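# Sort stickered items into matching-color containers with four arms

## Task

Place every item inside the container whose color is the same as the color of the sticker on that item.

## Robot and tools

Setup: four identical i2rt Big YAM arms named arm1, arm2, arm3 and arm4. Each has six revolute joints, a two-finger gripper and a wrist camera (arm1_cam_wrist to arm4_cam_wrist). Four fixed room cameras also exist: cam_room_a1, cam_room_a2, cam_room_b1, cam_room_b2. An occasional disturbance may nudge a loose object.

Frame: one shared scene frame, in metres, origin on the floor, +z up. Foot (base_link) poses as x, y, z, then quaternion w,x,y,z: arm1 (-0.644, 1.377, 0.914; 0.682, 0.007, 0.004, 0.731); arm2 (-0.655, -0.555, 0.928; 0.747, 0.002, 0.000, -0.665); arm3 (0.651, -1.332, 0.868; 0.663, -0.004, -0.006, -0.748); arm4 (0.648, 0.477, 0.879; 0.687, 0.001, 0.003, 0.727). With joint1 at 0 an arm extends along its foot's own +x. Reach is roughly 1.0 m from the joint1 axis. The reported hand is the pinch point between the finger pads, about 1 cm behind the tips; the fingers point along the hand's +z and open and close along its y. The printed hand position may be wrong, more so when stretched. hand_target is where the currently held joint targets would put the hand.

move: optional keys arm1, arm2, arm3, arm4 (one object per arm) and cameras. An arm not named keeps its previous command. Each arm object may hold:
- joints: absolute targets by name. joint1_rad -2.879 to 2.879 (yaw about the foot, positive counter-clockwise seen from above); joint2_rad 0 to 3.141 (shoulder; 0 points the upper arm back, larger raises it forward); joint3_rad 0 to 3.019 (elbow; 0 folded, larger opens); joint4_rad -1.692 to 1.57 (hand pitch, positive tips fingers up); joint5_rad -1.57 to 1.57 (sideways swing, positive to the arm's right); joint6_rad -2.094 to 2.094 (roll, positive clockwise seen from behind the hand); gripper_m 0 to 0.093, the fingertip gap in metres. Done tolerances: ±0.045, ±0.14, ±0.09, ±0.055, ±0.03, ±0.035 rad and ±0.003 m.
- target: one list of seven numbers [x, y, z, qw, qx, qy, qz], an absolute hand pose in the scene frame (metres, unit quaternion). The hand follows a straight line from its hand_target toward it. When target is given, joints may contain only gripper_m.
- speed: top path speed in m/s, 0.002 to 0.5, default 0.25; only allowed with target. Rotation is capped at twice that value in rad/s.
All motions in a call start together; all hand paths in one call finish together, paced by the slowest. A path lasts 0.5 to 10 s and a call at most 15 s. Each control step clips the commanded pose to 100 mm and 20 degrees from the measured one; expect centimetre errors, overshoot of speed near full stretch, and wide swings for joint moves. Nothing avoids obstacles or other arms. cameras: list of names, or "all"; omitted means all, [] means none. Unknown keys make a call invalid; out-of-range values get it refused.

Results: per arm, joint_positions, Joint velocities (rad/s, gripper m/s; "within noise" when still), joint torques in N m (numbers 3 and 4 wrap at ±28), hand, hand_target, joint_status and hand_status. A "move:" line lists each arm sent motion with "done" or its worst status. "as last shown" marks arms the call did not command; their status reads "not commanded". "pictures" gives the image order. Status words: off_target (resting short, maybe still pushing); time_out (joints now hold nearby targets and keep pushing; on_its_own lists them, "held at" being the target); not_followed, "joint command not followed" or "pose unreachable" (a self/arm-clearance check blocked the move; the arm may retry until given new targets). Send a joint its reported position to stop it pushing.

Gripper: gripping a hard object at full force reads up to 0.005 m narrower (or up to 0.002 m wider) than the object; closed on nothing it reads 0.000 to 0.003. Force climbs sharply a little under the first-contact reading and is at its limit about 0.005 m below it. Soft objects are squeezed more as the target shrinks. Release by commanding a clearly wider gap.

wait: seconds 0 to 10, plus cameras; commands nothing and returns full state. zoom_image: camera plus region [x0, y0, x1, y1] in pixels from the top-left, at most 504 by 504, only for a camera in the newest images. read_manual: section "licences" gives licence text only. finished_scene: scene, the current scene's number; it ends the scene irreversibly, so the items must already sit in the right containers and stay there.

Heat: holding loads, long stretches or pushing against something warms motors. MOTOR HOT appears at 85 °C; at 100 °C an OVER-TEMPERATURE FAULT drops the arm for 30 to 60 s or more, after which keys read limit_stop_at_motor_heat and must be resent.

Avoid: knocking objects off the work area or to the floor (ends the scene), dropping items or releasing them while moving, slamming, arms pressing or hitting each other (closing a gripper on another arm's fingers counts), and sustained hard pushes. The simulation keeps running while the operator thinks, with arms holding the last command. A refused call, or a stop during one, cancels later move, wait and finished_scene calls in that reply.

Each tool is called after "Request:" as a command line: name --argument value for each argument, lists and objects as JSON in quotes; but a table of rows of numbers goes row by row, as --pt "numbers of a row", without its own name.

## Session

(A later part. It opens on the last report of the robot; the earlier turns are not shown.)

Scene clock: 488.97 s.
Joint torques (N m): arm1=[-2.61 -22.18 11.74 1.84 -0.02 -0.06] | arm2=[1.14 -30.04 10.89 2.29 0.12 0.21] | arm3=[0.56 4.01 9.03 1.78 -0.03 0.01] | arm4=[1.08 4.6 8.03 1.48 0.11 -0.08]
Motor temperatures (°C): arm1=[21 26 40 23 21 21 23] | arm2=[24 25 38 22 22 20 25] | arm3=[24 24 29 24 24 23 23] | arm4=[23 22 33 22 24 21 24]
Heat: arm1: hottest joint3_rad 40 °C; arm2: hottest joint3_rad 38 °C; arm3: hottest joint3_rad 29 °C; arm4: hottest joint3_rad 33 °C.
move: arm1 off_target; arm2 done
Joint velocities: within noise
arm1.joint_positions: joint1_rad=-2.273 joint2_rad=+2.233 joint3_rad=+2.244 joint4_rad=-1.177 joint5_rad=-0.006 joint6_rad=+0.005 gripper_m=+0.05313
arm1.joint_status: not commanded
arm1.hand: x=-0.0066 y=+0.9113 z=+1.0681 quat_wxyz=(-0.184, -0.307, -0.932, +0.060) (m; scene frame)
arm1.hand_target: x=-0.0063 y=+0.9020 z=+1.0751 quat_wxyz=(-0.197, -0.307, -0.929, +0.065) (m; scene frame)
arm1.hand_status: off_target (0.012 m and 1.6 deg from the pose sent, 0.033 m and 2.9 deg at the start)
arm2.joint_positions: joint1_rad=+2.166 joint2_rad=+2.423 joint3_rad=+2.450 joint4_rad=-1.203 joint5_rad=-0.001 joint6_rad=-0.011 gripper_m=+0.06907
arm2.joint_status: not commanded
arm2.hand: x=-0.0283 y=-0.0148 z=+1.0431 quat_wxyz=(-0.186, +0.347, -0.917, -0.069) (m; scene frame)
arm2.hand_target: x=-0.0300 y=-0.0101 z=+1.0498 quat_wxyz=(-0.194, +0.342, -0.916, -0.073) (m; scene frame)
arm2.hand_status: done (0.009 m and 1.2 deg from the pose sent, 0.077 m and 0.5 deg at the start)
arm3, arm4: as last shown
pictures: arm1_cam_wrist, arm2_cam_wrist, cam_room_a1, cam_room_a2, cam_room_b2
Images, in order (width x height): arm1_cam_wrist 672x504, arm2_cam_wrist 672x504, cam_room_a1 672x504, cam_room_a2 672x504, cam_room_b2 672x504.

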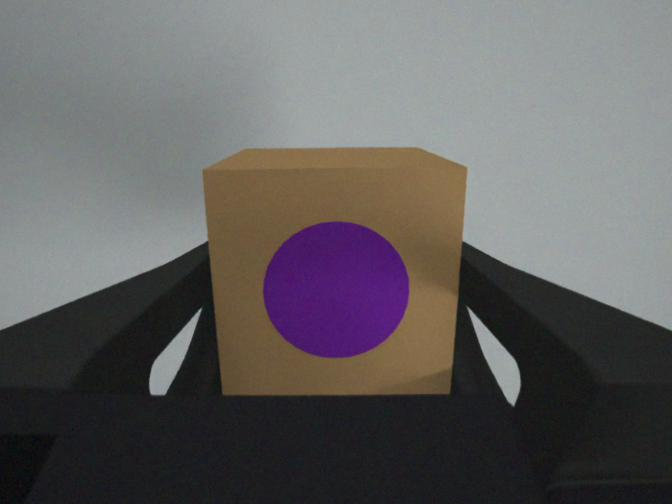

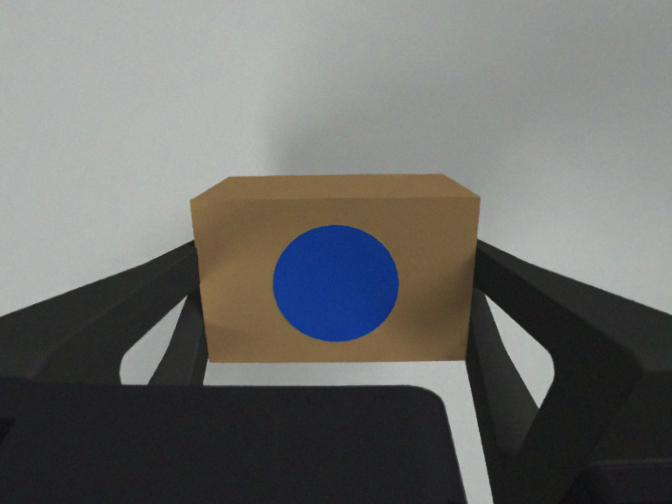

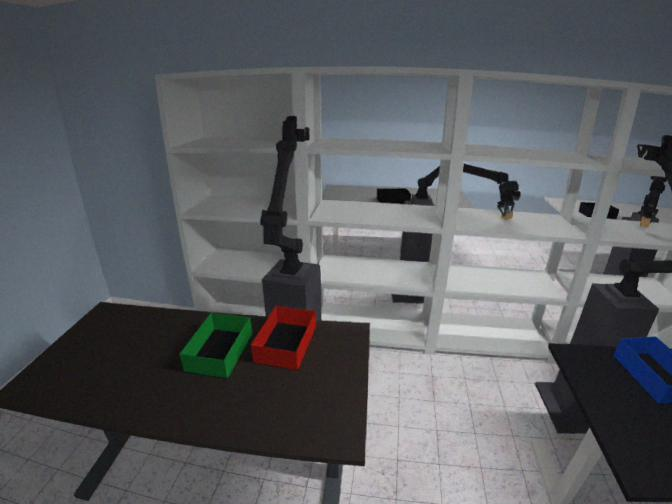

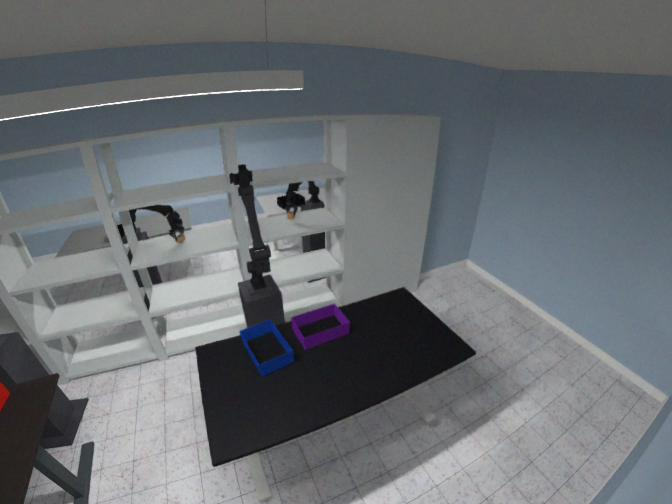

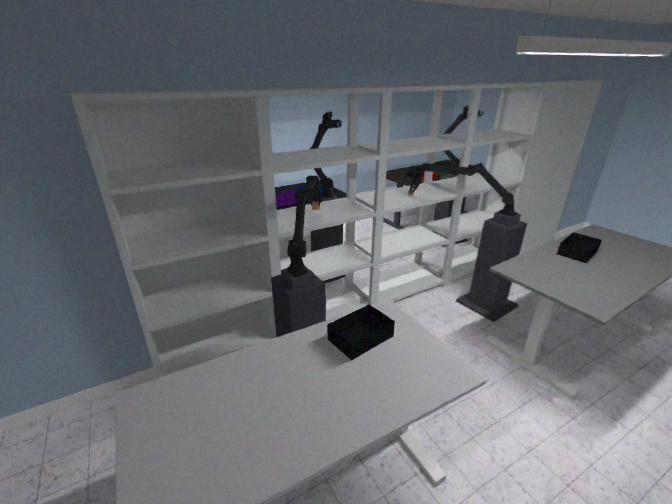

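Request:
move --arm1 '{"target": [-0.006, 0.902, 1.045, 0.1974, 0.3071, 0.9286, -0.0653], "speed": 0.05}' --arm2 '{"target": [-0.03, -0.01, 1.033, 0.1948, -0.3421, 0.9163, 0.0727], "speed": 0.05}' --cameras '["arm1_cam_wrist", "arm2_cam_wrist", "cam_room_a1"]'

Request:
zoom_image --camera "cam_room_a1" --region '[440, 130, 672, 280]'

Scene clock: 495.07 s.
Joint torques (N m): arm1=[-2.55 -20.72 11.63 1.87 0 0.02] | arm2=[1.2 -30.1 10.29 2.28 0.11 0.2] | arm3=[0.5 3.9 9.05 1.81 -0.02 0.03] | arm4=[0.91 4.84 8.16 1.43 0.1 -0.09]
Motor temperatures (°C): arm1=[21 26 39 23 21 21 23] | arm2=[24 25 37 22 22 20 25] | arm3=[24 24 29 24 24 23 23] | arm4=[23 22 33 22 24 21 24]
Heat: arm1: hottest joint3_rad 39 °C; arm2: hottest joint3_rad 37 °C; arm3: hottest joint3_rad 29 °C; arm4: hottest joint3_rad 33 °C.
move: arm1 done; arm2 done
Joint velocities: within noise
arm1.joint_positions: joint1_rad=-2.273 joint2_rad=+2.233 joint3_rad=+2.173 joint4_rad=-1.101 joint5_rad=-0.006 joint6_rad=+0.005 gripper_m=+0.05313
arm1.joint_status: not commanded
arm1.hand: x=-0.0068 y=+0.9112 z=+1.0415 quat_wxyz=(-0.186, -0.307, -0.931, +0.061) (m; scene frame)
arm1.hand_target: x=-0.0062 y=+0.9020 z=+1.0451 quat_wxyz=(-0.197, -0.307, -0.929, +0.065) (m; scene frame)
arm1.hand_status: done (0.010 m and 1.4 deg from the pose sent, 0.025 m and 1.6 deg at the start)
arm2.joint_positions: joint1_rad=+2.166 joint2_rad=+2.422 joint3_rad=+2.412 joint4_rad=-1.158 joint5_rad=+0.000 joint6_rad=-0.010 gripper_m=+0.06907
arm2.joint_status: not commanded
arm2.hand: x=-0.0271 y=-0.0137 z=+1.0300 quat_wxyz=(-0.189, +0.346, -0.916, -0.070) (m; scene frame)
arm2.hand_target: x=-0.0300 y=-0.0101 z=+1.0330 quat_wxyz=(-0.194, +0.342, -0.916, -0.073) (m; scene frame)
arm2.hand_status: done (0.006 m and 0.8 deg from the pose sent, 0.011 m and 1.2 deg at the start)
arm3, arm4: as last shown
pictures: arm1_cam_wrist, arm2_cam_wrist, cam_room_a1
Images, in order (width x height): arm1_cam_wrist 672x504, arm2_cam_wrist 672x504, cam_room_a1 672x504.

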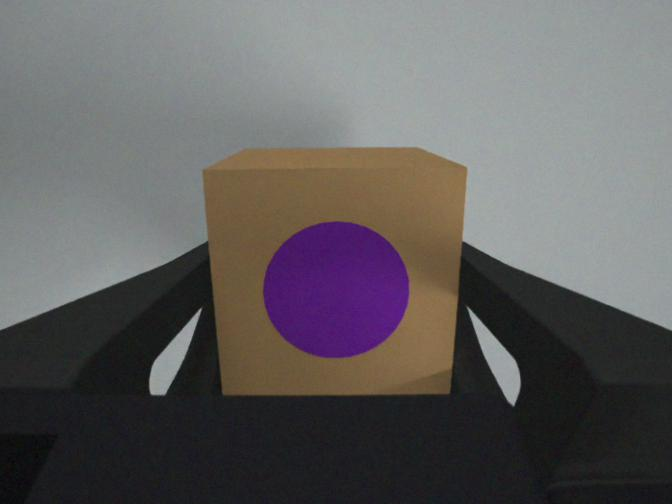

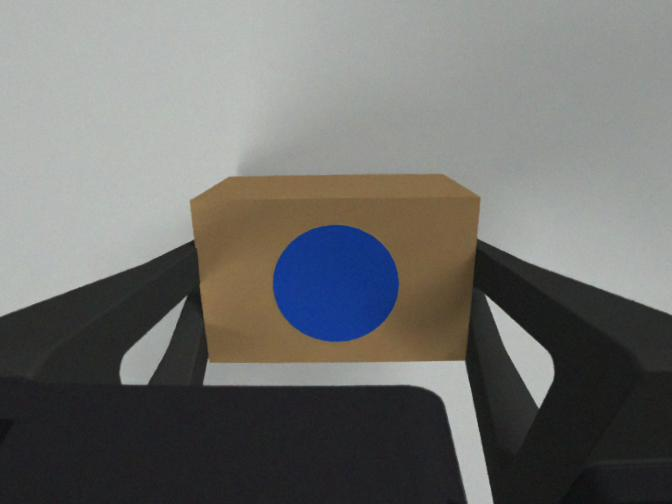

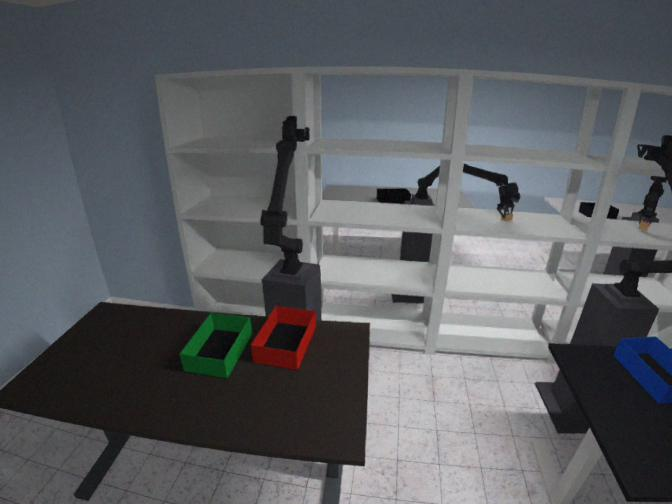

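Scaled by 2.172.

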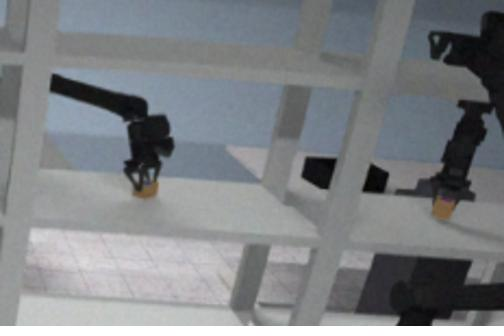

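Request:
move --arm1 '{"target": [-0.006, 0.902, 1.027, 0.1974, 0.3071, 0.9286, -0.0653], "speed": 0.04}' --arm2 '{"target": [-0.03, -0.01, 1.020, 0.1948, -0.3421, 0.9163, 0.0727], "speed": 0.04}' --cameras '["arm1_cam_wrist", "arm2_cam_wrist"]'

Scene clock: 499.67 s.
Joint torques (N m): arm1=[-3.08 -21.25 11.62 1.87 -0.05 0.01] | arm2=[1.2 -29.1 9.88 2.33 0.12 0.2] | arm3=[0.56 4.07 9.1 1.76 -0.02 0.01] | arm4=[1.14 4.72 8.05 1.5 0.11 -0.1]
Motor temperatures (°C): arm1=[21 27 39 23 21 21 23] | arm2=[24 26 37 22 22 20 25] | arm3=[24 24 29 24 24 23 23] | arm4=[23 22 33 22 24 21 24]
Heat: arm1: hottest joint3_rad 39 °C; arm2: hottest joint3_rad 37 °C; arm3: hottest joint3_rad 29 °C; arm4: hottest joint3_rad 33 °C.
move: arm1 done; arm2 off_target
Joint velocities: within noise
arm1.joint_positions: joint1_rad=-2.273 joint2_rad=+2.233 joint3_rad=+2.137 joint4_rad=-1.059 joint5_rad=-0.006 joint6_rad=+0.005 gripper_m=+0.05313
arm1.joint_status: not commanded
arm1.hand: x=-0.0067 y=+0.9110 z=+1.0283 quat_wxyz=(-0.190, -0.306, -0.931, +0.062) (m; scene frame)
arm1.hand_target: x=-0.0062 y=+0.9020 z=+1.0271 quat_wxyz=(-0.197, -0.307, -0.929, +0.065) (m; scene frame)
arm1.hand_status: done (0.009 m and 1.0 deg from the pose sent, 0.017 m and 1.4 deg at the start)
arm2.joint_positions: joint1_rad=+2.166 joint2_rad=+2.411 joint3_rad=+2.385 joint4_rad=-1.126 joint5_rad=+0.000 joint6_rad=-0.010 gripper_m=+0.06907
arm2.joint_status: not commanded
arm2.hand: x=-0.0259 y=-0.0128 z=+1.0295 quat_wxyz=(-0.197, +0.346, -0.915, -0.073) (m; scene frame)
arm2.hand_target: x=-0.0300 y=-0.0102 z=+1.0199 quat_wxyz=(-0.194, +0.342, -0.916, -0.073) (m; scene frame)
arm2.hand_status: off_target (0.011 m and 0.5 deg from the pose sent, 0.011 m and 0.8 deg at the start)
arm3, arm4: as last shown
pictures: arm1_cam_wrist, arm2_cam_wrist
Images, in order (width x height): arm1_cam_wrist 672x504, arm2_cam_wrist 672x504.

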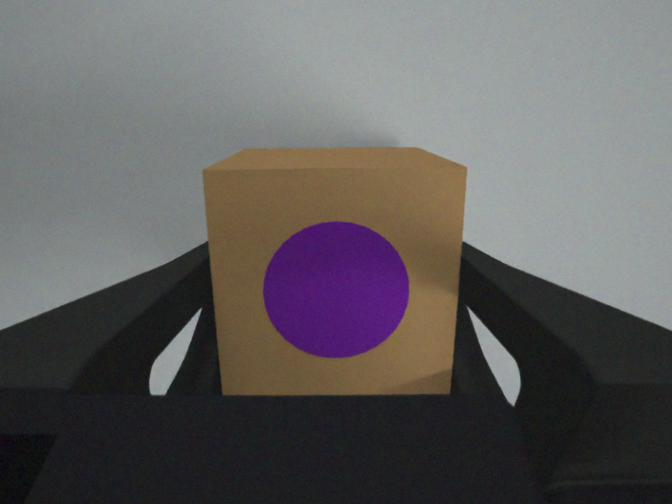

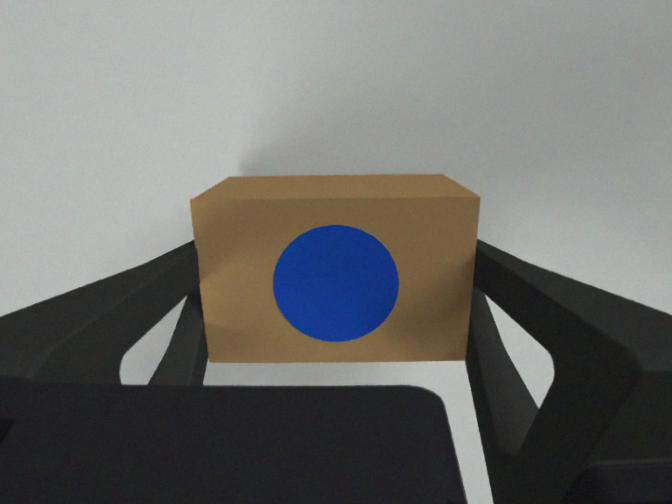

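Request:
move --arm1 '{"target": [-0.006, 0.902, 1.017, 0.1974, 0.3071, 0.9286, -0.0653], "speed": 0.04}' --cameras '["arm1_cam_wrist", "arm2_cam_wrist"]'

Scene clock: 503.83 s.
Joint torques (N m): arm1=[-2.2 -20.37 10.63 1.84 -0.04 -0.06] | arm2=[1.14 -29.1 9.92 2.36 0.12 0.21] | arm3=[0.56 4.07 9.09 1.76 -0.02 0.01] | arm4=[1.55 5.19 8.03 1.52 0.11 -0.09]
Motor temperatures (°C): arm1=[21 27 38 23 21 21 23] | arm2=[24 27 36 22 22 20 25] | arm3=[24 24 29 24 24 23 23] | arm4=[23 22 33 22 24 21 24]
Heat: arm1: hottest joint3_rad 38 °C; arm2: hottest joint3_rad 36 °C; arm3: hottest joint3_rad 29 °C; arm4: hottest joint3_rad 33 °C.
move: arm1 off_target
Joint velocities: within noise
arm1.joint_positions: joint1_rad=-2.273 joint2_rad=+2.233 joint3_rad=+2.129 joint4_rad=-1.036 joint5_rad=-0.006 joint6_rad=+0.005 gripper_m=+0.05313
arm1.joint_status: not commanded
arm1.hand: x=-0.0044 y=+0.9093 z=+1.0265 quat_wxyz=(-0.196, -0.306, -0.929, +0.064) (m; scene frame)
arm1.hand_target: x=-0.0063 y=+0.9021 z=+1.0170 quat_wxyz=(-0.197, -0.307, -0.929, +0.065) (m; scene frame)
arm1.hand_status: off_target (0.012 m and 0.3 deg from the pose sent, 0.014 m and 1.0 deg at the start)
arm2.joint_positions: joint1_rad=+2.166 joint2_rad=+2.410 joint3_rad=+2.385 joint4_rad=-1.126 joint5_rad=+0.000 joint6_rad=-0.010 gripper_m=+0.06907
arm2.joint_status: not commanded
arm2.hand: x=-0.0259 y=-0.0128 z=+1.0298 quat_wxyz=(-0.197, +0.345, -0.915, -0.073) (m; scene frame)
arm2.hand_target: x=-0.0300 y=-0.0102 z=+1.0202 quat_wxyz=(-0.195, +0.342, -0.916, -0.073) (m; scene frame)
arm2.hand_status: not commanded
arm3, arm4: as last shown
pictures: arm1_cam_wrist, arm2_cam_wrist
Images, in order (width x height): arm1_cam_wrist 672x504, arm2_cam_wrist 672x504.

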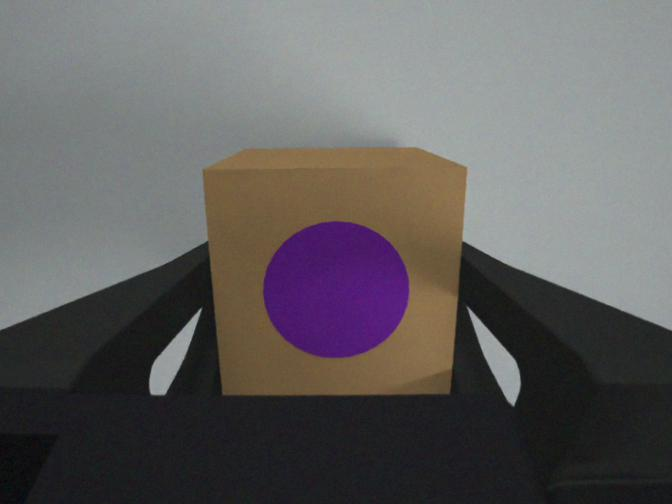

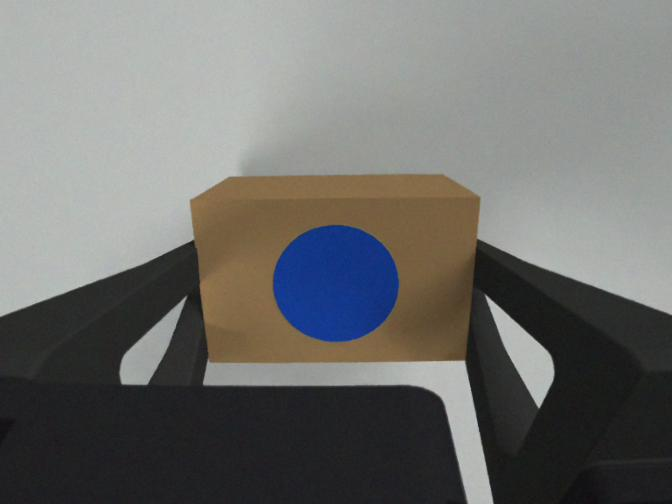

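Request:
move --arm1 '{"joints": {"gripper_m": 0.093}}' --arm2 '{"joints": {"gripper_m": 0.093}}' --cameras '["arm1_cam_wrist", "arm2_cam_wrist"]'

Scene clock: 507.17 s.
Joint torques (N m): arm1=[-3.19 -20.78 11.11 1.63 -0.05 -0.05] | arm2=[1.2 -29.16 10.51 2.24 0.12 0.19] | arm3=[0.56 3.96 9.06 1.74 -0.02 0.02] | arm4=[0.79 4.95 8.08 1.61 0.13 -0.08]
Motor temperatures (°C): arm1=[21 27 38 23 21 21 23] | arm2=[24 28 36 22 22 20 25] | arm3=[24 24 29 24 24 23 23] | arm4=[23 22 33 22 24 21 24]
Heat: arm1: hottest joint3_rad 38 °C; arm2: hottest joint3_rad 36 °C; arm3: hottest joint3_rad 29 °C; arm4: hottest joint3_rad 33 °C.
move: arm1 done; arm2 done
Joint velocities: within noise
arm1.joint_positions: joint1_rad=-2.273 joint2_rad=+2.233 joint3_rad=+2.121 joint4_rad=-1.034 joint5_rad=-0.006 joint6_rad=+0.005 gripper_m=+0.09296
arm1.joint_status: all done
arm1.hand: x=-0.0056 y=+0.9101 z=+1.0232 quat_wxyz=(-0.194, -0.306, -0.930, +0.063) (m; scene frame)
arm1.hand_target: x=-0.0063 y=+0.9021 z=+1.0171 quat_wxyz=(-0.197, -0.307, -0.929, +0.065) (m; scene frame)
arm1.hand_status: not commanded
arm2.joint_positions: joint1_rad=+2.166 joint2_rad=+2.410 joint3_rad=+2.378 joint4_rad=-1.123 joint5_rad=+0.000 joint6_rad=-0.010 gripper_m=+0.09292
arm2.joint_status: all done
arm2.hand: x=-0.0268 y=-0.0135 z=+1.0266 quat_wxyz=(-0.195, +0.345, -0.915, -0.072) (m; scene frame)
arm2.hand_target: x=-0.0300 y=-0.0101 z=+1.0202 quat_wxyz=(-0.195, +0.342, -0.916, -0.073) (m; scene frame)
arm2.hand_status: not commanded
arm3.joint_positions: joint1_rad=-1.440 joint2_rad=+0.522 joint3_rad=+1.377 joint4_rad=-0.605 joint5_rad=+0.001 joint6_rad=-0.007 gripper_m=+0.09402
arm3.joint_status: not commanded
arm3.hand: x=+0.4333 y=-1.3233 z=+1.5944 quat_wxyz=(-0.005, -0.614, +0.000, +0.789) (m; scene frame)
arm3.hand_target: x=+0.4373 y=-1.3210 z=+1.6053 quat_wxyz=(-0.004, -0.606, +0.006, +0.796) (m; scene frame)
arm3.hand_status: not commanded
arm4.joint_positions: joint1_rad=+1.510 joint2_rad=+0.518 joint3_rad=+1.382 joint4_rad=-0.605 joint5_rad=+0.000 joint6_rad=+0.013 gripper_m=+0.09403
arm4.joint_status: not commanded
arm4.hand: x=+0.4389 y=+0.4812 z=+1.6104 quat_wxyz=(+0.005, +0.608, -0.007, -0.794) (m; scene frame)
arm4.hand_target: x=+0.4382 y=+0.4802 z=+1.6180 quat_wxyz=(+0.001, +0.604, -0.001, -0.797) (m; scene frame)
arm4.hand_status: not commanded
pictures: arm1_cam_wrist, arm2_cam_wrist
Images, in order (width x height): arm1_cam_wrist 672x504, arm2_cam_wrist 672x504.

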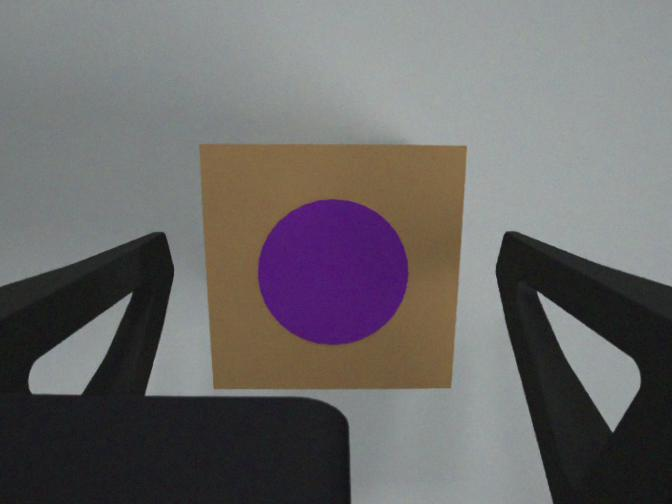

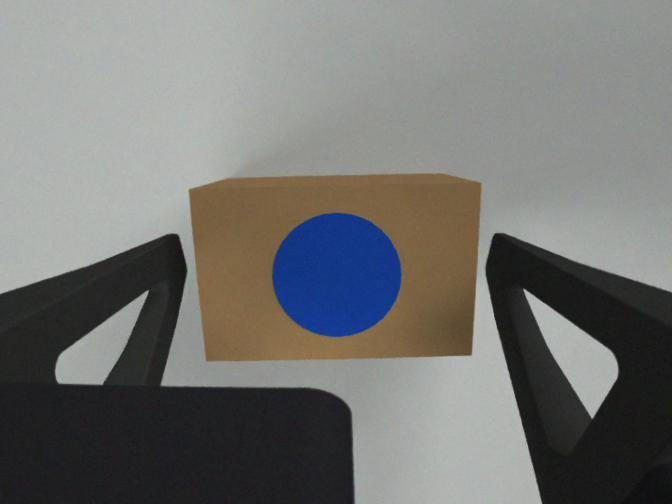

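Request:
move --arm1 '{"target": [-0.006, 0.902, 1.125, 0.1974, 0.3071, 0.9286, -0.0653], "speed": 0.15}' --arm2 '{"target": [-0.03, -0.01, 1.115, 0.1948, -0.3421, 0.9163, 0.0727], "speed": 0.15}' --arm4 '{"joints": {"joint1_rad": 0.93, "joint2_rad": 0.859, "joint3_rad": 0.796, "joint4_rad": -0.75, "joint5_rad": 0, "joint6_rad": 0}}' --cameras '["arm1_cam_wrist", "arm2_cam_wrist", "arm4_cam_wrist"]'

Request:
move --arm1 '{"target": [-0.367, 1.171, 1.115, 0.1974, 0.3071, 0.9286, -0.0653], "speed": 0.25}' --arm2 '{"target": [-0.394, -0.329, 1.115, 0.1948, -0.3421, 0.9163, 0.0727], "speed": 0.25}' --cameras '["arm1_cam_wrist", "arm2_cam_wrist", "arm4_cam_wrist", "cam_room_a1", "cam_room_b2"]'

Scene clock: 529.07 s.
Joint torques (N m): arm1=[-2.78 -20.78 16.28 0.64 -0.08 -0.02] | arm2=[1.08 -24.7 15.97 1.07 0.13 0.2] | arm3=[0.56 4.13 9.05 1.78 -0.02 0.01] | arm4=[0.62 -4.72 10.04 1.24 0.08 -0.07]
Motor temperatures (°C): arm1=[21 28 36 23 21 21 23] | arm2=[24 30 35 22 22 20 24] | arm3=[24 24 29 24 24 23 23] | arm4=[23 22 33 22 24 21 24]
Heat: arm1: hottest joint3_rad 36 °C; arm2: hottest joint3_rad 35 °C; arm3: hottest joint3_rad 29 °C; arm4: hottest joint3_rad 33 °C.
move: arm1 off_target; arm2 off_target; arm4 done
Joint velocities: within noise
arm1.joint_positions: joint1_rad=-2.273 joint2_rad=+2.233 joint3_rad=+2.343 joint4_rad=-1.284 joint5_rad=-0.006 joint6_rad=+0.005 gripper_m=+0.09296
arm1.joint_status: not commanded
arm1.hand: x=-0.0094 y=+0.9137 z=+1.1050 quat_wxyz=(-0.180, -0.307, -0.933, +0.059) (m; scene frame)
arm1.hand_target: x=-0.0071 y=+0.9026 z=+1.1249 quat_wxyz=(-0.198, -0.307, -0.929, +0.066) (m; scene frame)
arm1.hand_status: off_target (0.023 m and 2.1 deg from the pose sent, 0.102 m and 0.5 deg at the start)
arm2.joint_positions: joint1_rad=+2.166 joint2_rad=+2.412 joint3_rad=+2.646 joint4_rad=-1.380 joint5_rad=+0.000 joint6_rad=-0.010 gripper_m=+0.09292
arm2.joint_status: not commanded
arm2.hand: x=-0.0328 y=-0.0188 z=+1.1279 quat_wxyz=(-0.200, +0.345, -0.914, -0.074) (m; scene frame)
arm2.hand_target: x=-0.0307 y=-0.0107 z=+1.1146 quat_wxyz=(-0.196, +0.342, -0.916, -0.073) (m; scene frame)
arm2.hand_status: off_target (0.016 m and 0.7 deg from the pose sent, 0.089 m and 0.4 deg at the start)
arm3: as last shown
arm4.joint_positions: joint1_rad=+0.931 joint2_rad=+0.859 joint3_rad=+0.787 joint4_rad=-0.751 joint5_rad=+0.000 joint6_rad=+0.012 gripper_m=+0.09403
arm4.joint_status: all done
arm4.hand: x=+0.3371 y=+0.6847 z=+1.1337 quat_wxyz=(-0.101, +0.889, -0.274, -0.352) (m; scene frame)
arm4.hand_target: x=+0.3356 y=+0.6860 z=+1.1390 quat_wxyz=(-0.104, +0.889, -0.268, -0.356) (m; scene frame)
arm4.hand_status: not commanded
pictures: arm1_cam_wrist, arm2_cam_wrist, arm4_cam_wrist
Images, in order (width x height): arm1_cam_wrist 672x504, arm2_cam_wrist 672x504, arm4_cam_wrist 672x504.

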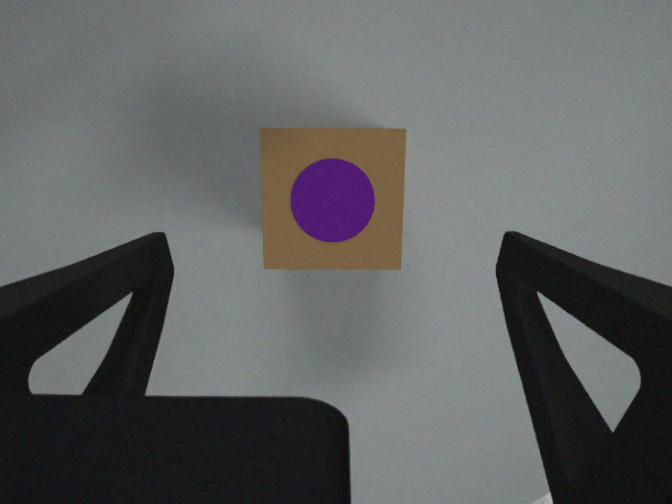

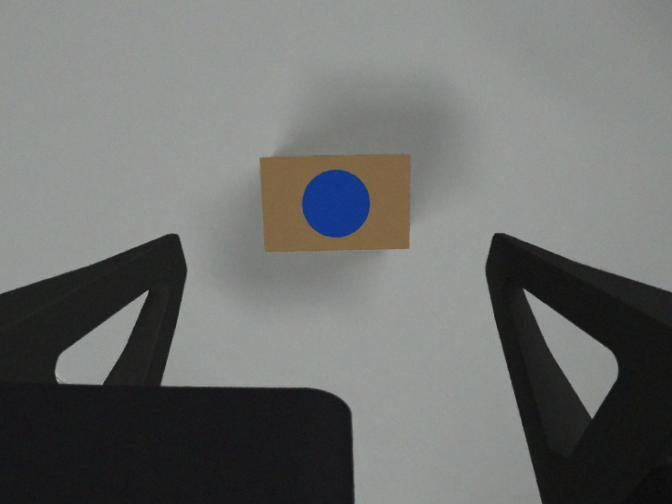

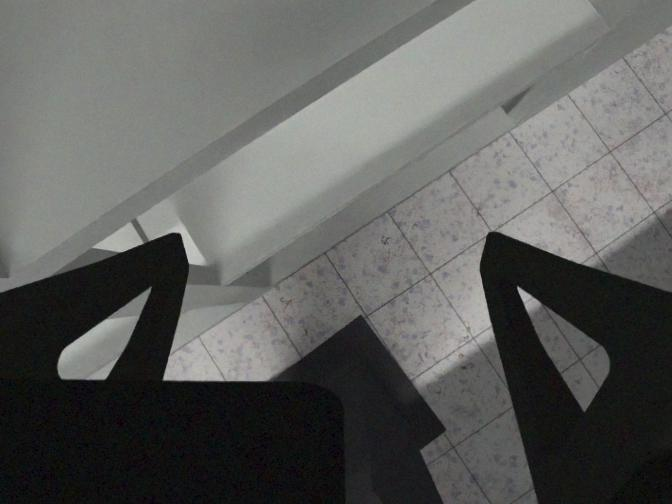

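Scene clock: 531.57 s.
Joint torques (N m): arm1=[-2.43 -2.84 11.7 0.75 -0.03 -0.08] | arm2=[1.14 -6.18 10.73 1.16 0.1 0.17] | arm3=[0.56 4.19 9.06 1.73 -0.01 0] | arm4=[1.14 -4.78 10.18 1.09 0.11 -0.05]
Motor temperatures (°C): arm1=[21 28 36 23 21 21 23] | arm2=[24 30 35 22 22 20 24] | arm3=[24 24 29 24 24 23 23] | arm4=[23 22 34 22 24 21 24]
Heat: arm1: hottest joint3_rad 36 °C; arm2: hottest joint3_rad 35 °C; arm3: hottest joint3_rad 29 °C; arm4: hottest joint3_rad 34 °C.
move: arm1 done; arm2 off_target
Joint velocities: within noise
arm1.joint_positions: joint1_rad=-2.277 joint2_rad=+0.958 joint3_rad=+0.821 joint4_rad=-0.995 joint5_rad=-0.009 joint6_rad=+0.002 gripper_m=+0.09296
arm1.joint_status: not commanded
arm1.hand: x=-0.3646 y=+1.1737 z=+1.1139 quat_wxyz=(-0.201, -0.305, -0.929, +0.065) (m; scene frame)
arm1.hand_target: x=-0.3670 y=+1.1711 z=+1.1150 quat_wxyz=(-0.197, -0.307, -0.929, +0.065) (m; scene frame)
arm1.hand_status: done (0.004 m and 0.4 deg from the pose sent, 0.441 m and 2.1 deg at the start)
arm2.joint_positions: joint1_rad=+2.166 joint2_rad=+0.988 joint3_rad=+0.811 joint4_rad=-0.947 joint5_rad=+0.000 joint6_rad=-0.010 gripper_m=+0.09292
arm2.joint_status: not commanded
arm2.hand: x=-0.3887 y=-0.3261 z=+1.1242 quat_wxyz=(-0.209, +0.344, -0.912, -0.077) (m; scene frame)
arm2.hand_target: x=-0.3939 y=-0.3291 z=+1.1151 quat_wxyz=(-0.195, +0.342, -0.916, -0.073) (m; scene frame)
arm2.hand_status: off_target (0.011 m and 1.8 deg from the pose sent, 0.476 m and 0.7 deg at the start)
arm3, arm4: as last shown
pictures: arm1_cam_wrist, arm2_cam_wrist, arm4_cam_wrist, cam_room_a1, cam_room_b2
Images, in order (width x height): arm1_cam_wrist 672x504, arm2_cam_wrist 672x504, arm4_cam_wrist 672x504, cam_room_a1 672x504, cam_room_b2 672x504.

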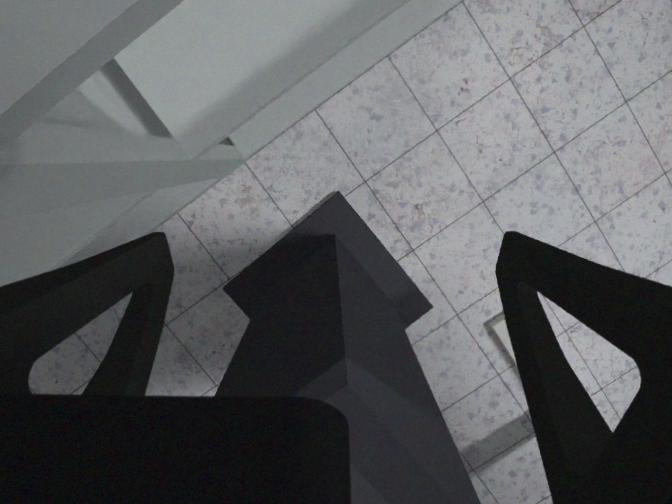

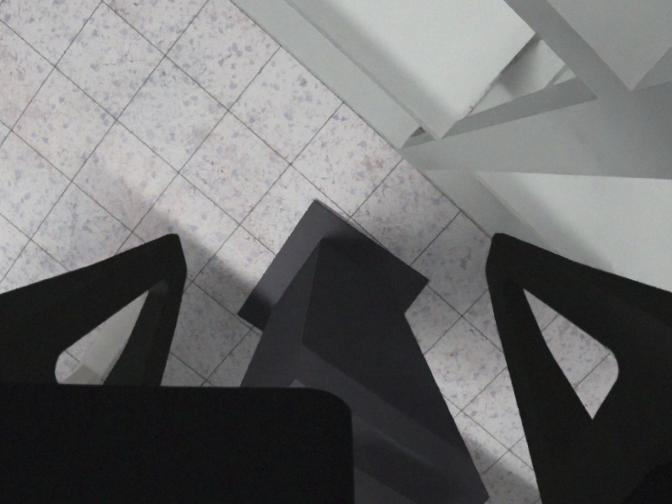

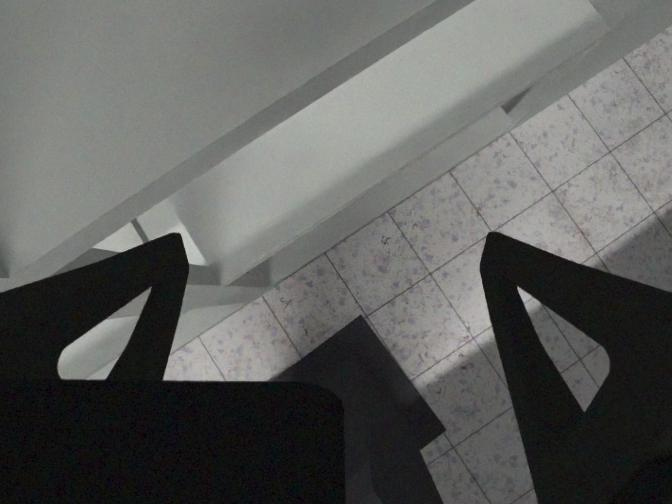

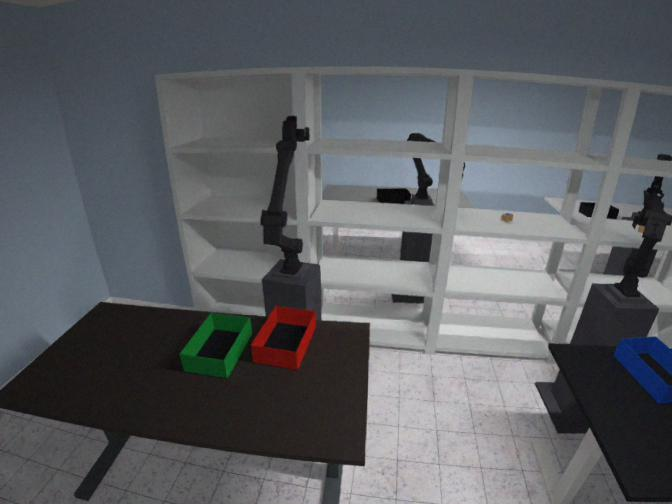

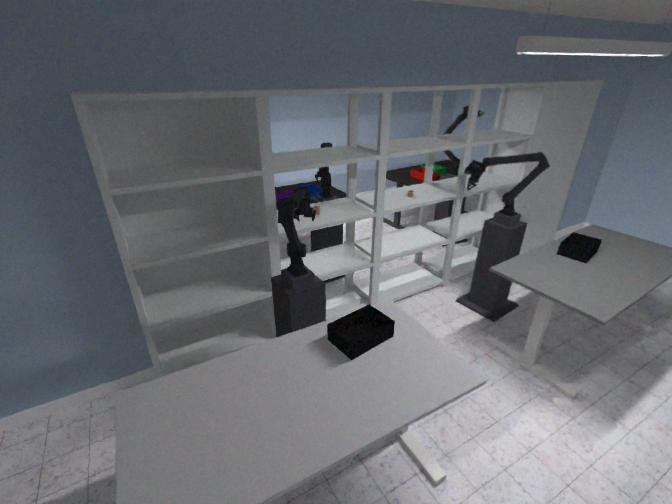

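Request:
move --arm4 '{"target": [0.023, 0.891, 1.13, 0.0794, -0.9205, 0.2770, 0.2639], "speed": 0.2}' --cameras '["arm4_cam_wrist", "cam_room_a2"]'

Scene clock: 541.03 s.
Joint torques (N m): arm1=[-2.78 -2.67 11.79 0.68 -0.04 -0.09] | arm2=[1.14 -6.36 10.71 1.16 0.11 0.19] | arm3=[0.5 4.19 9.03 1.77 -0.03 0.01] | arm4=[1.26 -21.3 13.23 0.49 0.2 -0.06]
Motor temperatures (°C): arm1=[21 27 36 23 21 21 22] | arm2=[23 29 34 22 22 20 24] | arm3=[24 24 29 24 24 23 23] | arm4=[23 22 35 22 24 21 24]
Heat: arm1: hottest joint3_rad 36 °C; arm2: hottest joint3_rad 34 °C; arm3: hottest joint3_rad 29 °C; arm4: hottest joint3_rad 35 °C.
move: arm4 off_target
Joint velocities: within noise
arm1, arm2, arm3: as last shown
arm1.joint_positions: joint1_rad=-2.277 joint2_rad=+0.958 joint3_rad=+0.821 joint4_rad=-0.995 joint5_rad=-0.009 joint6_rad=+0.001 gripper_m=+0.09296
arm4.joint_positions: joint1_rad=+0.931 joint2_rad=+1.962 joint3_rad=+1.953 joint4_rad=-1.024 joint5_rad=+0.003 joint6_rad=+0.012 gripper_m=+0.09403
arm4.joint_status: not commanded
arm4.hand: x=+0.0345 y=+0.8852 z=+1.1213 quat_wxyz=(-0.074, +0.921, -0.284, -0.257) (m; scene frame)
arm4.hand_target: x=+0.0236 y=+0.8905 z=+1.1300 quat_wxyz=(-0.080, +0.920, -0.277, -0.265) (m; scene frame)
arm4.hand_status: off_target (0.016 m and 1.3 deg from the pose sent, 0.376 m and 11.0 deg at the start)
pictures: arm4_cam_wrist, cam_room_a2
Images, in order (width x height): arm4_cam_wrist 672x504, cam_room_a2 672x504.

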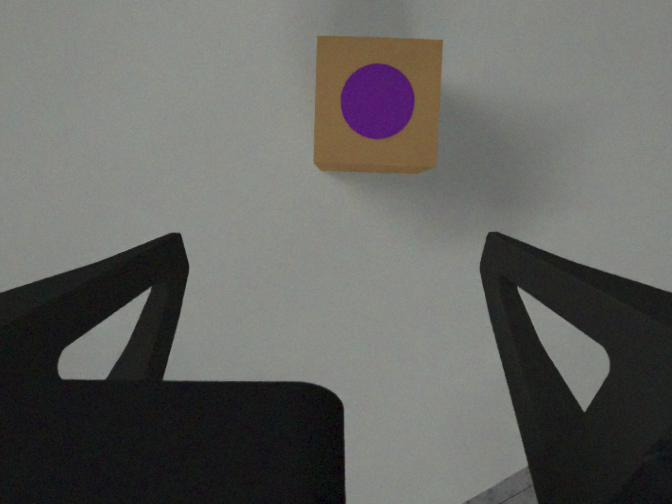

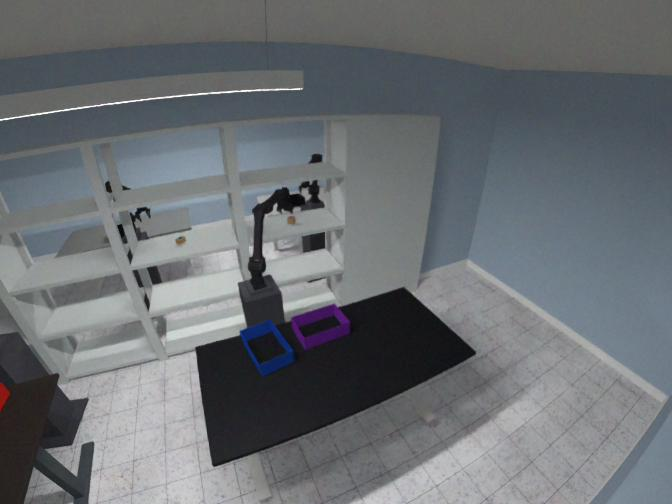

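Request:
move --arm4 '{"target": [0.0215, 0.9127, 1.123, 0.0842, -0.9143, 0.2971, 0.2626], "speed": 0.1}' --cameras '["arm4_cam_wrist"]'

Request:
move --arm4 '{"target": [-0.012, 0.9365, 1.055, 0.0842, -0.9143, 0.2971, 0.2626], "speed": 0.1}' --cameras '["arm4_cam_wrist"]'

Scene clock: 557.10 s.
Joint torques (N m): arm1=[-2.73 -2.2 11.64 0.62 -0.03 -0.07] | arm2=[1.14 -6.3 10.7 1.16 0.1 0.18] | arm3=[0.56 4.13 9.06 1.8 -0.02 0.01] | arm4=[0.44 -21.3 13.35 0.49 0.2 0.13]
Motor temperatures (°C): arm1=[21 26 36 23 21 21 22] | arm2=[23 28 34 22 22 20 24] | arm3=[24 24 29 24 24 23 23] | arm4=[23 23 40 22 24 21 24]
Heat: arm1: hottest joint3_rad 36 °C; arm2: hottest joint3_rad 34 °C; arm3: hottest joint3_rad 29 °C; arm4: hottest joint3_rad 40 °C.
move: arm4 off_target
Joint velocities: within noise
arm1, arm2, arm3: as last shown
arm4.joint_positions: joint1_rad=+0.920 joint2_rad=+1.995 joint3_rad=+2.001 joint4_rad=-1.029 joint5_rad=+0.014 joint6_rad=+0.012 gripper_m=+0.09403
arm4.joint_status: not commanded
arm4.hand: x=+0.0295 y=+0.9003 z=+1.1204 quat_wxyz=(-0.082, +0.918, -0.290, -0.259) (m; scene frame)
arm4.hand_target: x=+0.0223 y=+0.9124 z=+1.1228 quat_wxyz=(-0.085, +0.914, -0.297, -0.263) (m; scene frame)
arm4.hand_status: off_target (0.015 m and 1.1 deg from the pose sent, 0.031 m and 2.2 deg at the start)
pictures: arm4_cam_wrist
Images, in order (width x height): arm4_cam_wrist 672x504.

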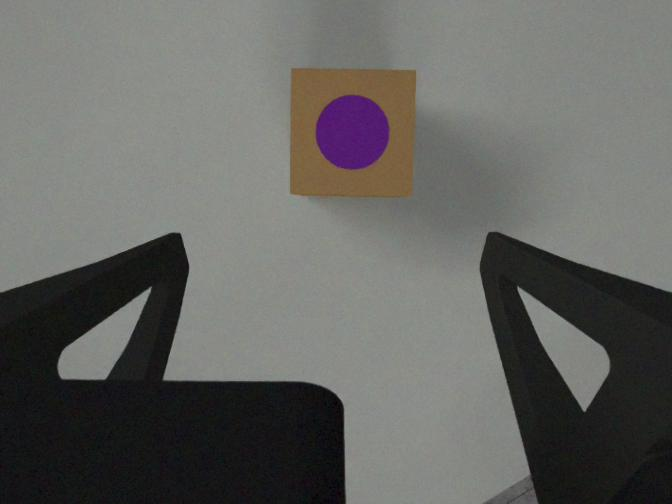

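Scene clock: 558.73 s.
Joint torques (N m): arm1=[-3.08 -2.32 11.58 0.75 -0.06 -0.03] | arm2=[1.08 -6.3 10.7 1.18 0.1 0.18] | arm3=[0.44 4.07 9.05 1.78 -0.02 0.01] | arm4=[0.79 -23.36 13.09 1.4 0.2 0.11]
Motor temperatures (°C): arm1=[21 26 36 23 21 21 22] | arm2=[23 28 34 22 22 20 24] | arm3=[24 24 29 24 24 23 23] | arm4=[23 23 40 22 24 21 24]
Heat: arm1: hottest joint3_rad 36 °C; arm2: hottest joint3_rad 34 °C; arm3: hottest joint3_rad 29 °C; arm4: hottest joint3_rad 40 °C.
move: arm4 off_target
Joint velocities: within noise
arm1, arm2, arm3: as last shown
arm4.joint_positions: joint1_rad=+0.920 joint2_rad=+2.137 joint3_rad=+2.057 joint4_rad=-0.970 joint5_rad=+0.014 joint6_rad=+0.012 gripper_m=+0.09403
arm4.joint_status: not commanded
arm4.hand: x=-0.0005 y=+0.9201 z=+1.0503 quat_wxyz=(-0.078, +0.921, -0.291, -0.246) (m; scene frame)
arm4.hand_target: x=-0.0107 y=+0.9359 z=+1.0552 quat_wxyz=(-0.084, +0.914, -0.297, -0.263) (m; scene frame)
arm4.hand_status: off_target (0.021 m and 2.3 deg from the pose sent, 0.086 m and 1.1 deg at the start)
pictures: arm4_cam_wrist
Images, in order (width x height): arm4_cam_wrist 672x504.

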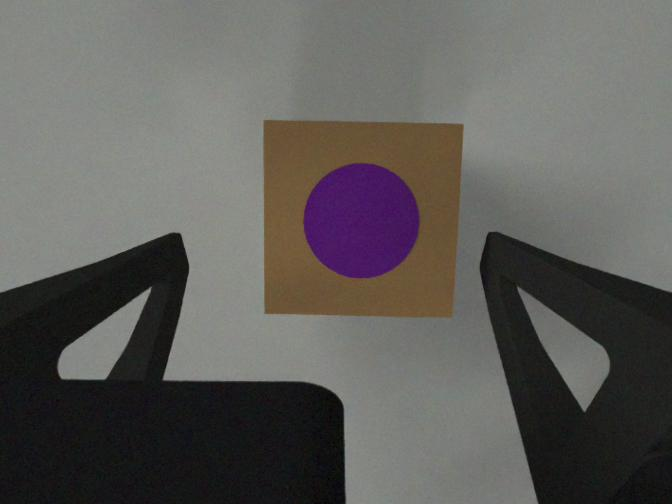

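Request:
move --arm4 '{"target": [-0.021, 0.949, 1.034, 0.0842, -0.9143, 0.2971, 0.2626], "speed": 0.08}' --cameras '["arm4_cam_wrist"]'

Scene clock: 566.93 s.
Joint torques (N m): arm1=[-2.61 -3.08 11.62 0.73 -0.03 -0.05] | arm2=[1.14 -6.3 10.69 1.14 0.1 0.18] | arm3=[0.44 4.19 9.1 1.77 -0.02 0.01] | arm4=[0.38 -24.12 13.04 1.32 0.02 0.07]
Motor temperatures (°C): arm1=[21 26 36 23 21 21 22] | arm2=[23 27 34 22 22 20 24] | arm3=[24 24 29 24 24 23 23] | arm4=[23 24 39 22 24 21 24]
Heat: arm1: hottest joint3_rad 36 °C; arm2: hottest joint3_rad 34 °C; arm3: hottest joint3_rad 29 °C; arm4: hottest joint3_rad 39 °C.
move: arm4 off_target
Joint velocities: within noise
arm1, arm2, arm3: as last shown
arm4.joint_positions: joint1_rad=+0.912 joint2_rad=+2.193 joint3_rad=+2.098 joint4_rad=-0.953 joint5_rad=+0.014 joint6_rad=+0.012 gripper_m=+0.09403
arm4.joint_status: not commanded
arm4.hand: x=-0.0096 y=+0.9338 z=+1.0302 quat_wxyz=(-0.079, +0.920, -0.294, -0.247) (m; scene frame)
arm4.hand_target: x=-0.0198 y=+0.9482 z=+1.0341 quat_wxyz=(-0.084, +0.914, -0.297, -0.263) (m; scene frame)
arm4.hand_status: off_target (0.019 m and 2.0 deg from the pose sent, 0.039 m and 2.3 deg at the start)
pictures: arm4_cam_wrist
Images, in order (width x height): arm4_cam_wrist 672x504.

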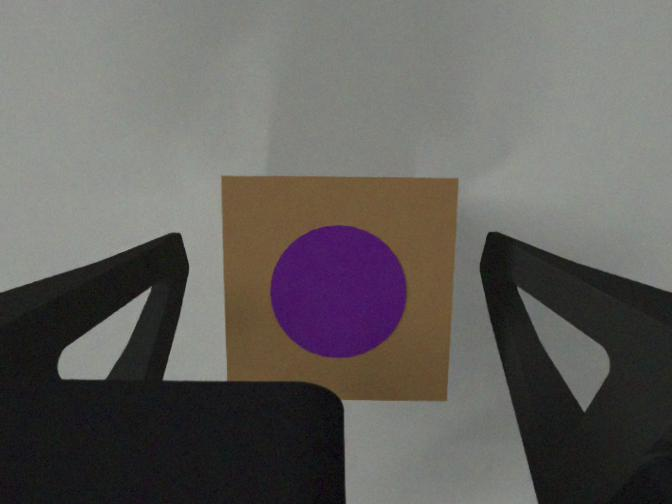

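Request:
move --arm4 '{"joints": {"gripper_m": 0.044}}' --cameras '["arm4_cam_wrist"]'

Request:
move --arm4 '{"target": [-0.014, 0.944, 1.125, 0.0842, -0.9143, 0.2971, 0.2626], "speed": 0.15}' --cameras '["arm4_cam_wrist"]'

Request:
move --arm4 '{"target": [0.337, 0.690, 1.13, 0.0842, -0.9143, 0.2971, 0.2626], "speed": 0.25}' --cameras '["arm4_cam_wrist"]'

Scene clock: 595.10 s.
Joint torques (N m): arm1=[-2.67 -2.67 11.6 0.68 -0.04 -0.05] | arm2=[1.14 -6.24 10.66 1.17 0.1 0.18] | arm3=[0.44 4.07 9.09 1.74 -0.01 0.01] | arm4=[0.67 -23.88 13.03 1.18 -0.02 0.06]
Motor temperatures (°C): arm1=[21 25 36 23 21 21 22] | arm2=[23 26 34 22 22 20 24] | arm3=[24 24 29 24 24 23 23] | arm4=[22 26 43 22 24 21 24]
Heat: arm1: hottest joint3_rad 36 °C; arm2: hottest joint3_rad 34 °C; arm3: hottest joint3_rad 29 °C; arm4: hottest joint3_rad 43 °C.
move: arm4 off_target
Joint velocities: within noise
arm1, arm2, arm3: as last shown
arm4.joint_positions: joint1_rad=+0.912 joint2_rad=+2.193 joint3_rad=+2.099 joint4_rad=-0.953 joint5_rad=+0.014 joint6_rad=+0.012 gripper_m=+0.05335
arm4.joint_status: gripper_m off_target (ended at +0.05337, target +0.04400)
arm4.hand: x=-0.0097 y=+0.9339 z=+1.0306 quat_wxyz=(-0.079, +0.920, -0.294, -0.247) (m; scene frame)
arm4.hand_target: x=-0.0198 y=+0.9482 z=+1.0342 quat_wxyz=(-0.084, +0.914, -0.297, -0.263) (m; scene frame)
arm4.hand_status: not commanded
pictures: arm4_cam_wrist
Images, in order (width x height): arm4_cam_wrist 672x504.

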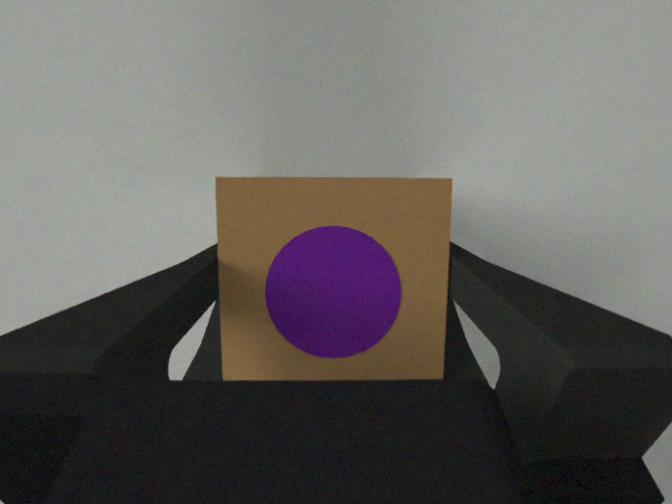

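Scene clock: 596.47 s.
Joint torques (N m): arm1=[-2.84 -3.14 11.73 0.72 -0.03 -0.06] | arm2=[1.2 -6.36 10.71 1.14 0.1 0.18] | arm3=[0.5 4.01 9.06 1.77 -0.02 0.01] | arm4=[0.26 -25.76 13.05 0.55 0.05 0.08]
Motor temperatures (°C): arm1=[21 25 36 23 21 21 22] | arm2=[23 26 34 22 22 20 24] | arm3=[24 24 29 24 24 23 23] | arm4=[22 27 43 22 24 21 25]
Heat: arm1: hottest joint3_rad 36 °C; arm2: hottest joint3_rad 34 °C; arm3: hottest joint3_rad 29 °C; arm4: hottest joint3_rad 43 °C.
move: arm4 off_target
Joint velocities: within noise
arm1, arm2: as last shown
arm3.joint_positions: joint1_rad=-1.440 joint2_rad=+0.522 joint3_rad=+1.377 joint4_rad=-0.605 joint5_rad=+0.001 joint6_rad=-0.007 gripper_m=+0.09402
arm3.joint_status: not commanded
arm3.hand: x=+0.4333 y=-1.3233 z=+1.5944 quat_wxyz=(-0.005, -0.614, +0.000, +0.789) (m; scene frame)
arm3.hand_target: x=+0.4373 y=-1.3210 z=+1.6053 quat_wxyz=(-0.004, -0.606, +0.006, +0.796) (m; scene frame)
arm3.hand_status: not commanded
arm4.joint_positions: joint1_rad=+0.912 joint2_rad=+2.193 joint3_rad=+2.307 joint4_rad=-1.156 joint5_rad=+0.014 joint6_rad=+0.012 gripper_m=+0.05335
arm4.joint_status: not commanded
arm4.hand: x=-0.0097 y=+0.9344 z=+1.1109 quat_wxyz=(-0.080, +0.919, -0.294, -0.250) (m; scene frame)
arm4.hand_target: x=-0.0132 y=+0.9434 z=+1.1249 quat_wxyz=(-0.084, +0.914, -0.297, -0.263) (m; scene frame)
arm4.hand_status: off_target (0.018 m and 1.6 deg from the pose sent, 0.095 m and 2.0 deg at the start)
pictures: arm4_cam_wrist
Images, in order (width x height): arm4_cam_wrist 672x504.

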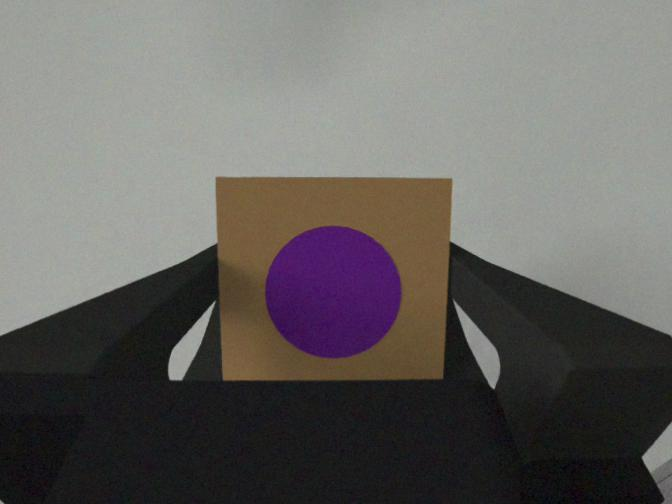

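Scene clock: 598.77 s.
Joint torques (N m): arm1=[-2.55 -2.37 11.74 0.85 -0.03 -0.05] | arm2=[1.14 -6.3 10.69 1.16 0.11 0.19] | arm3=[0.56 4.01 9.02 1.78 -0.01 0.01] | arm4=[1.55 -5.77 9.36 0.64 0.23 0.18]
Motor temperatures (°C): arm1=[21 25 36 23 21 21 22] | arm2=[23 26 34 22 22 20 24] | arm3=[24 24 29 24 24 23 23] | arm4=[22 27 43 22 24 21 25]
Heat: arm1: hottest joint3_rad 36 °C; arm2: hottest joint3_rad 34 °C; arm3: hottest joint3_rad 29 °C; arm4: hottest joint3_rad 43 °C.
move: arm4 done
Joint velocities: within noise
arm1, arm2, arm3: as last shown
arm4.joint_positions: joint1_rad=+0.922 joint2_rad=+0.972 joint3_rad=+0.913 joint4_rad=-0.945 joint5_rad=+0.023 joint6_rad=+0.022 gripper_m=+0.05335
arm4.joint_status: not commanded
arm4.hand: x=+0.3381 y=+0.6927 z=+1.1317 quat_wxyz=(-0.087, +0.914, -0.294, -0.267) (m; scene frame)
arm4.hand_target: x=+0.3370 y=+0.6900 z=+1.1299 quat_wxyz=(-0.084, +0.914, -0.297, -0.262) (m; scene frame)
arm4.hand_status: done (0.003 m and 0.7 deg from the pose sent, 0.425 m and 1.6 deg at the start)
pictures: arm4_cam_wrist
Images, in order (width x height): arm4_cam_wrist 672x504.

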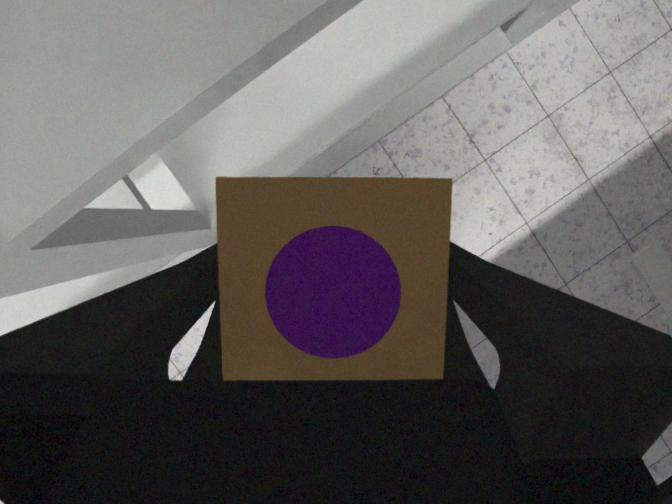

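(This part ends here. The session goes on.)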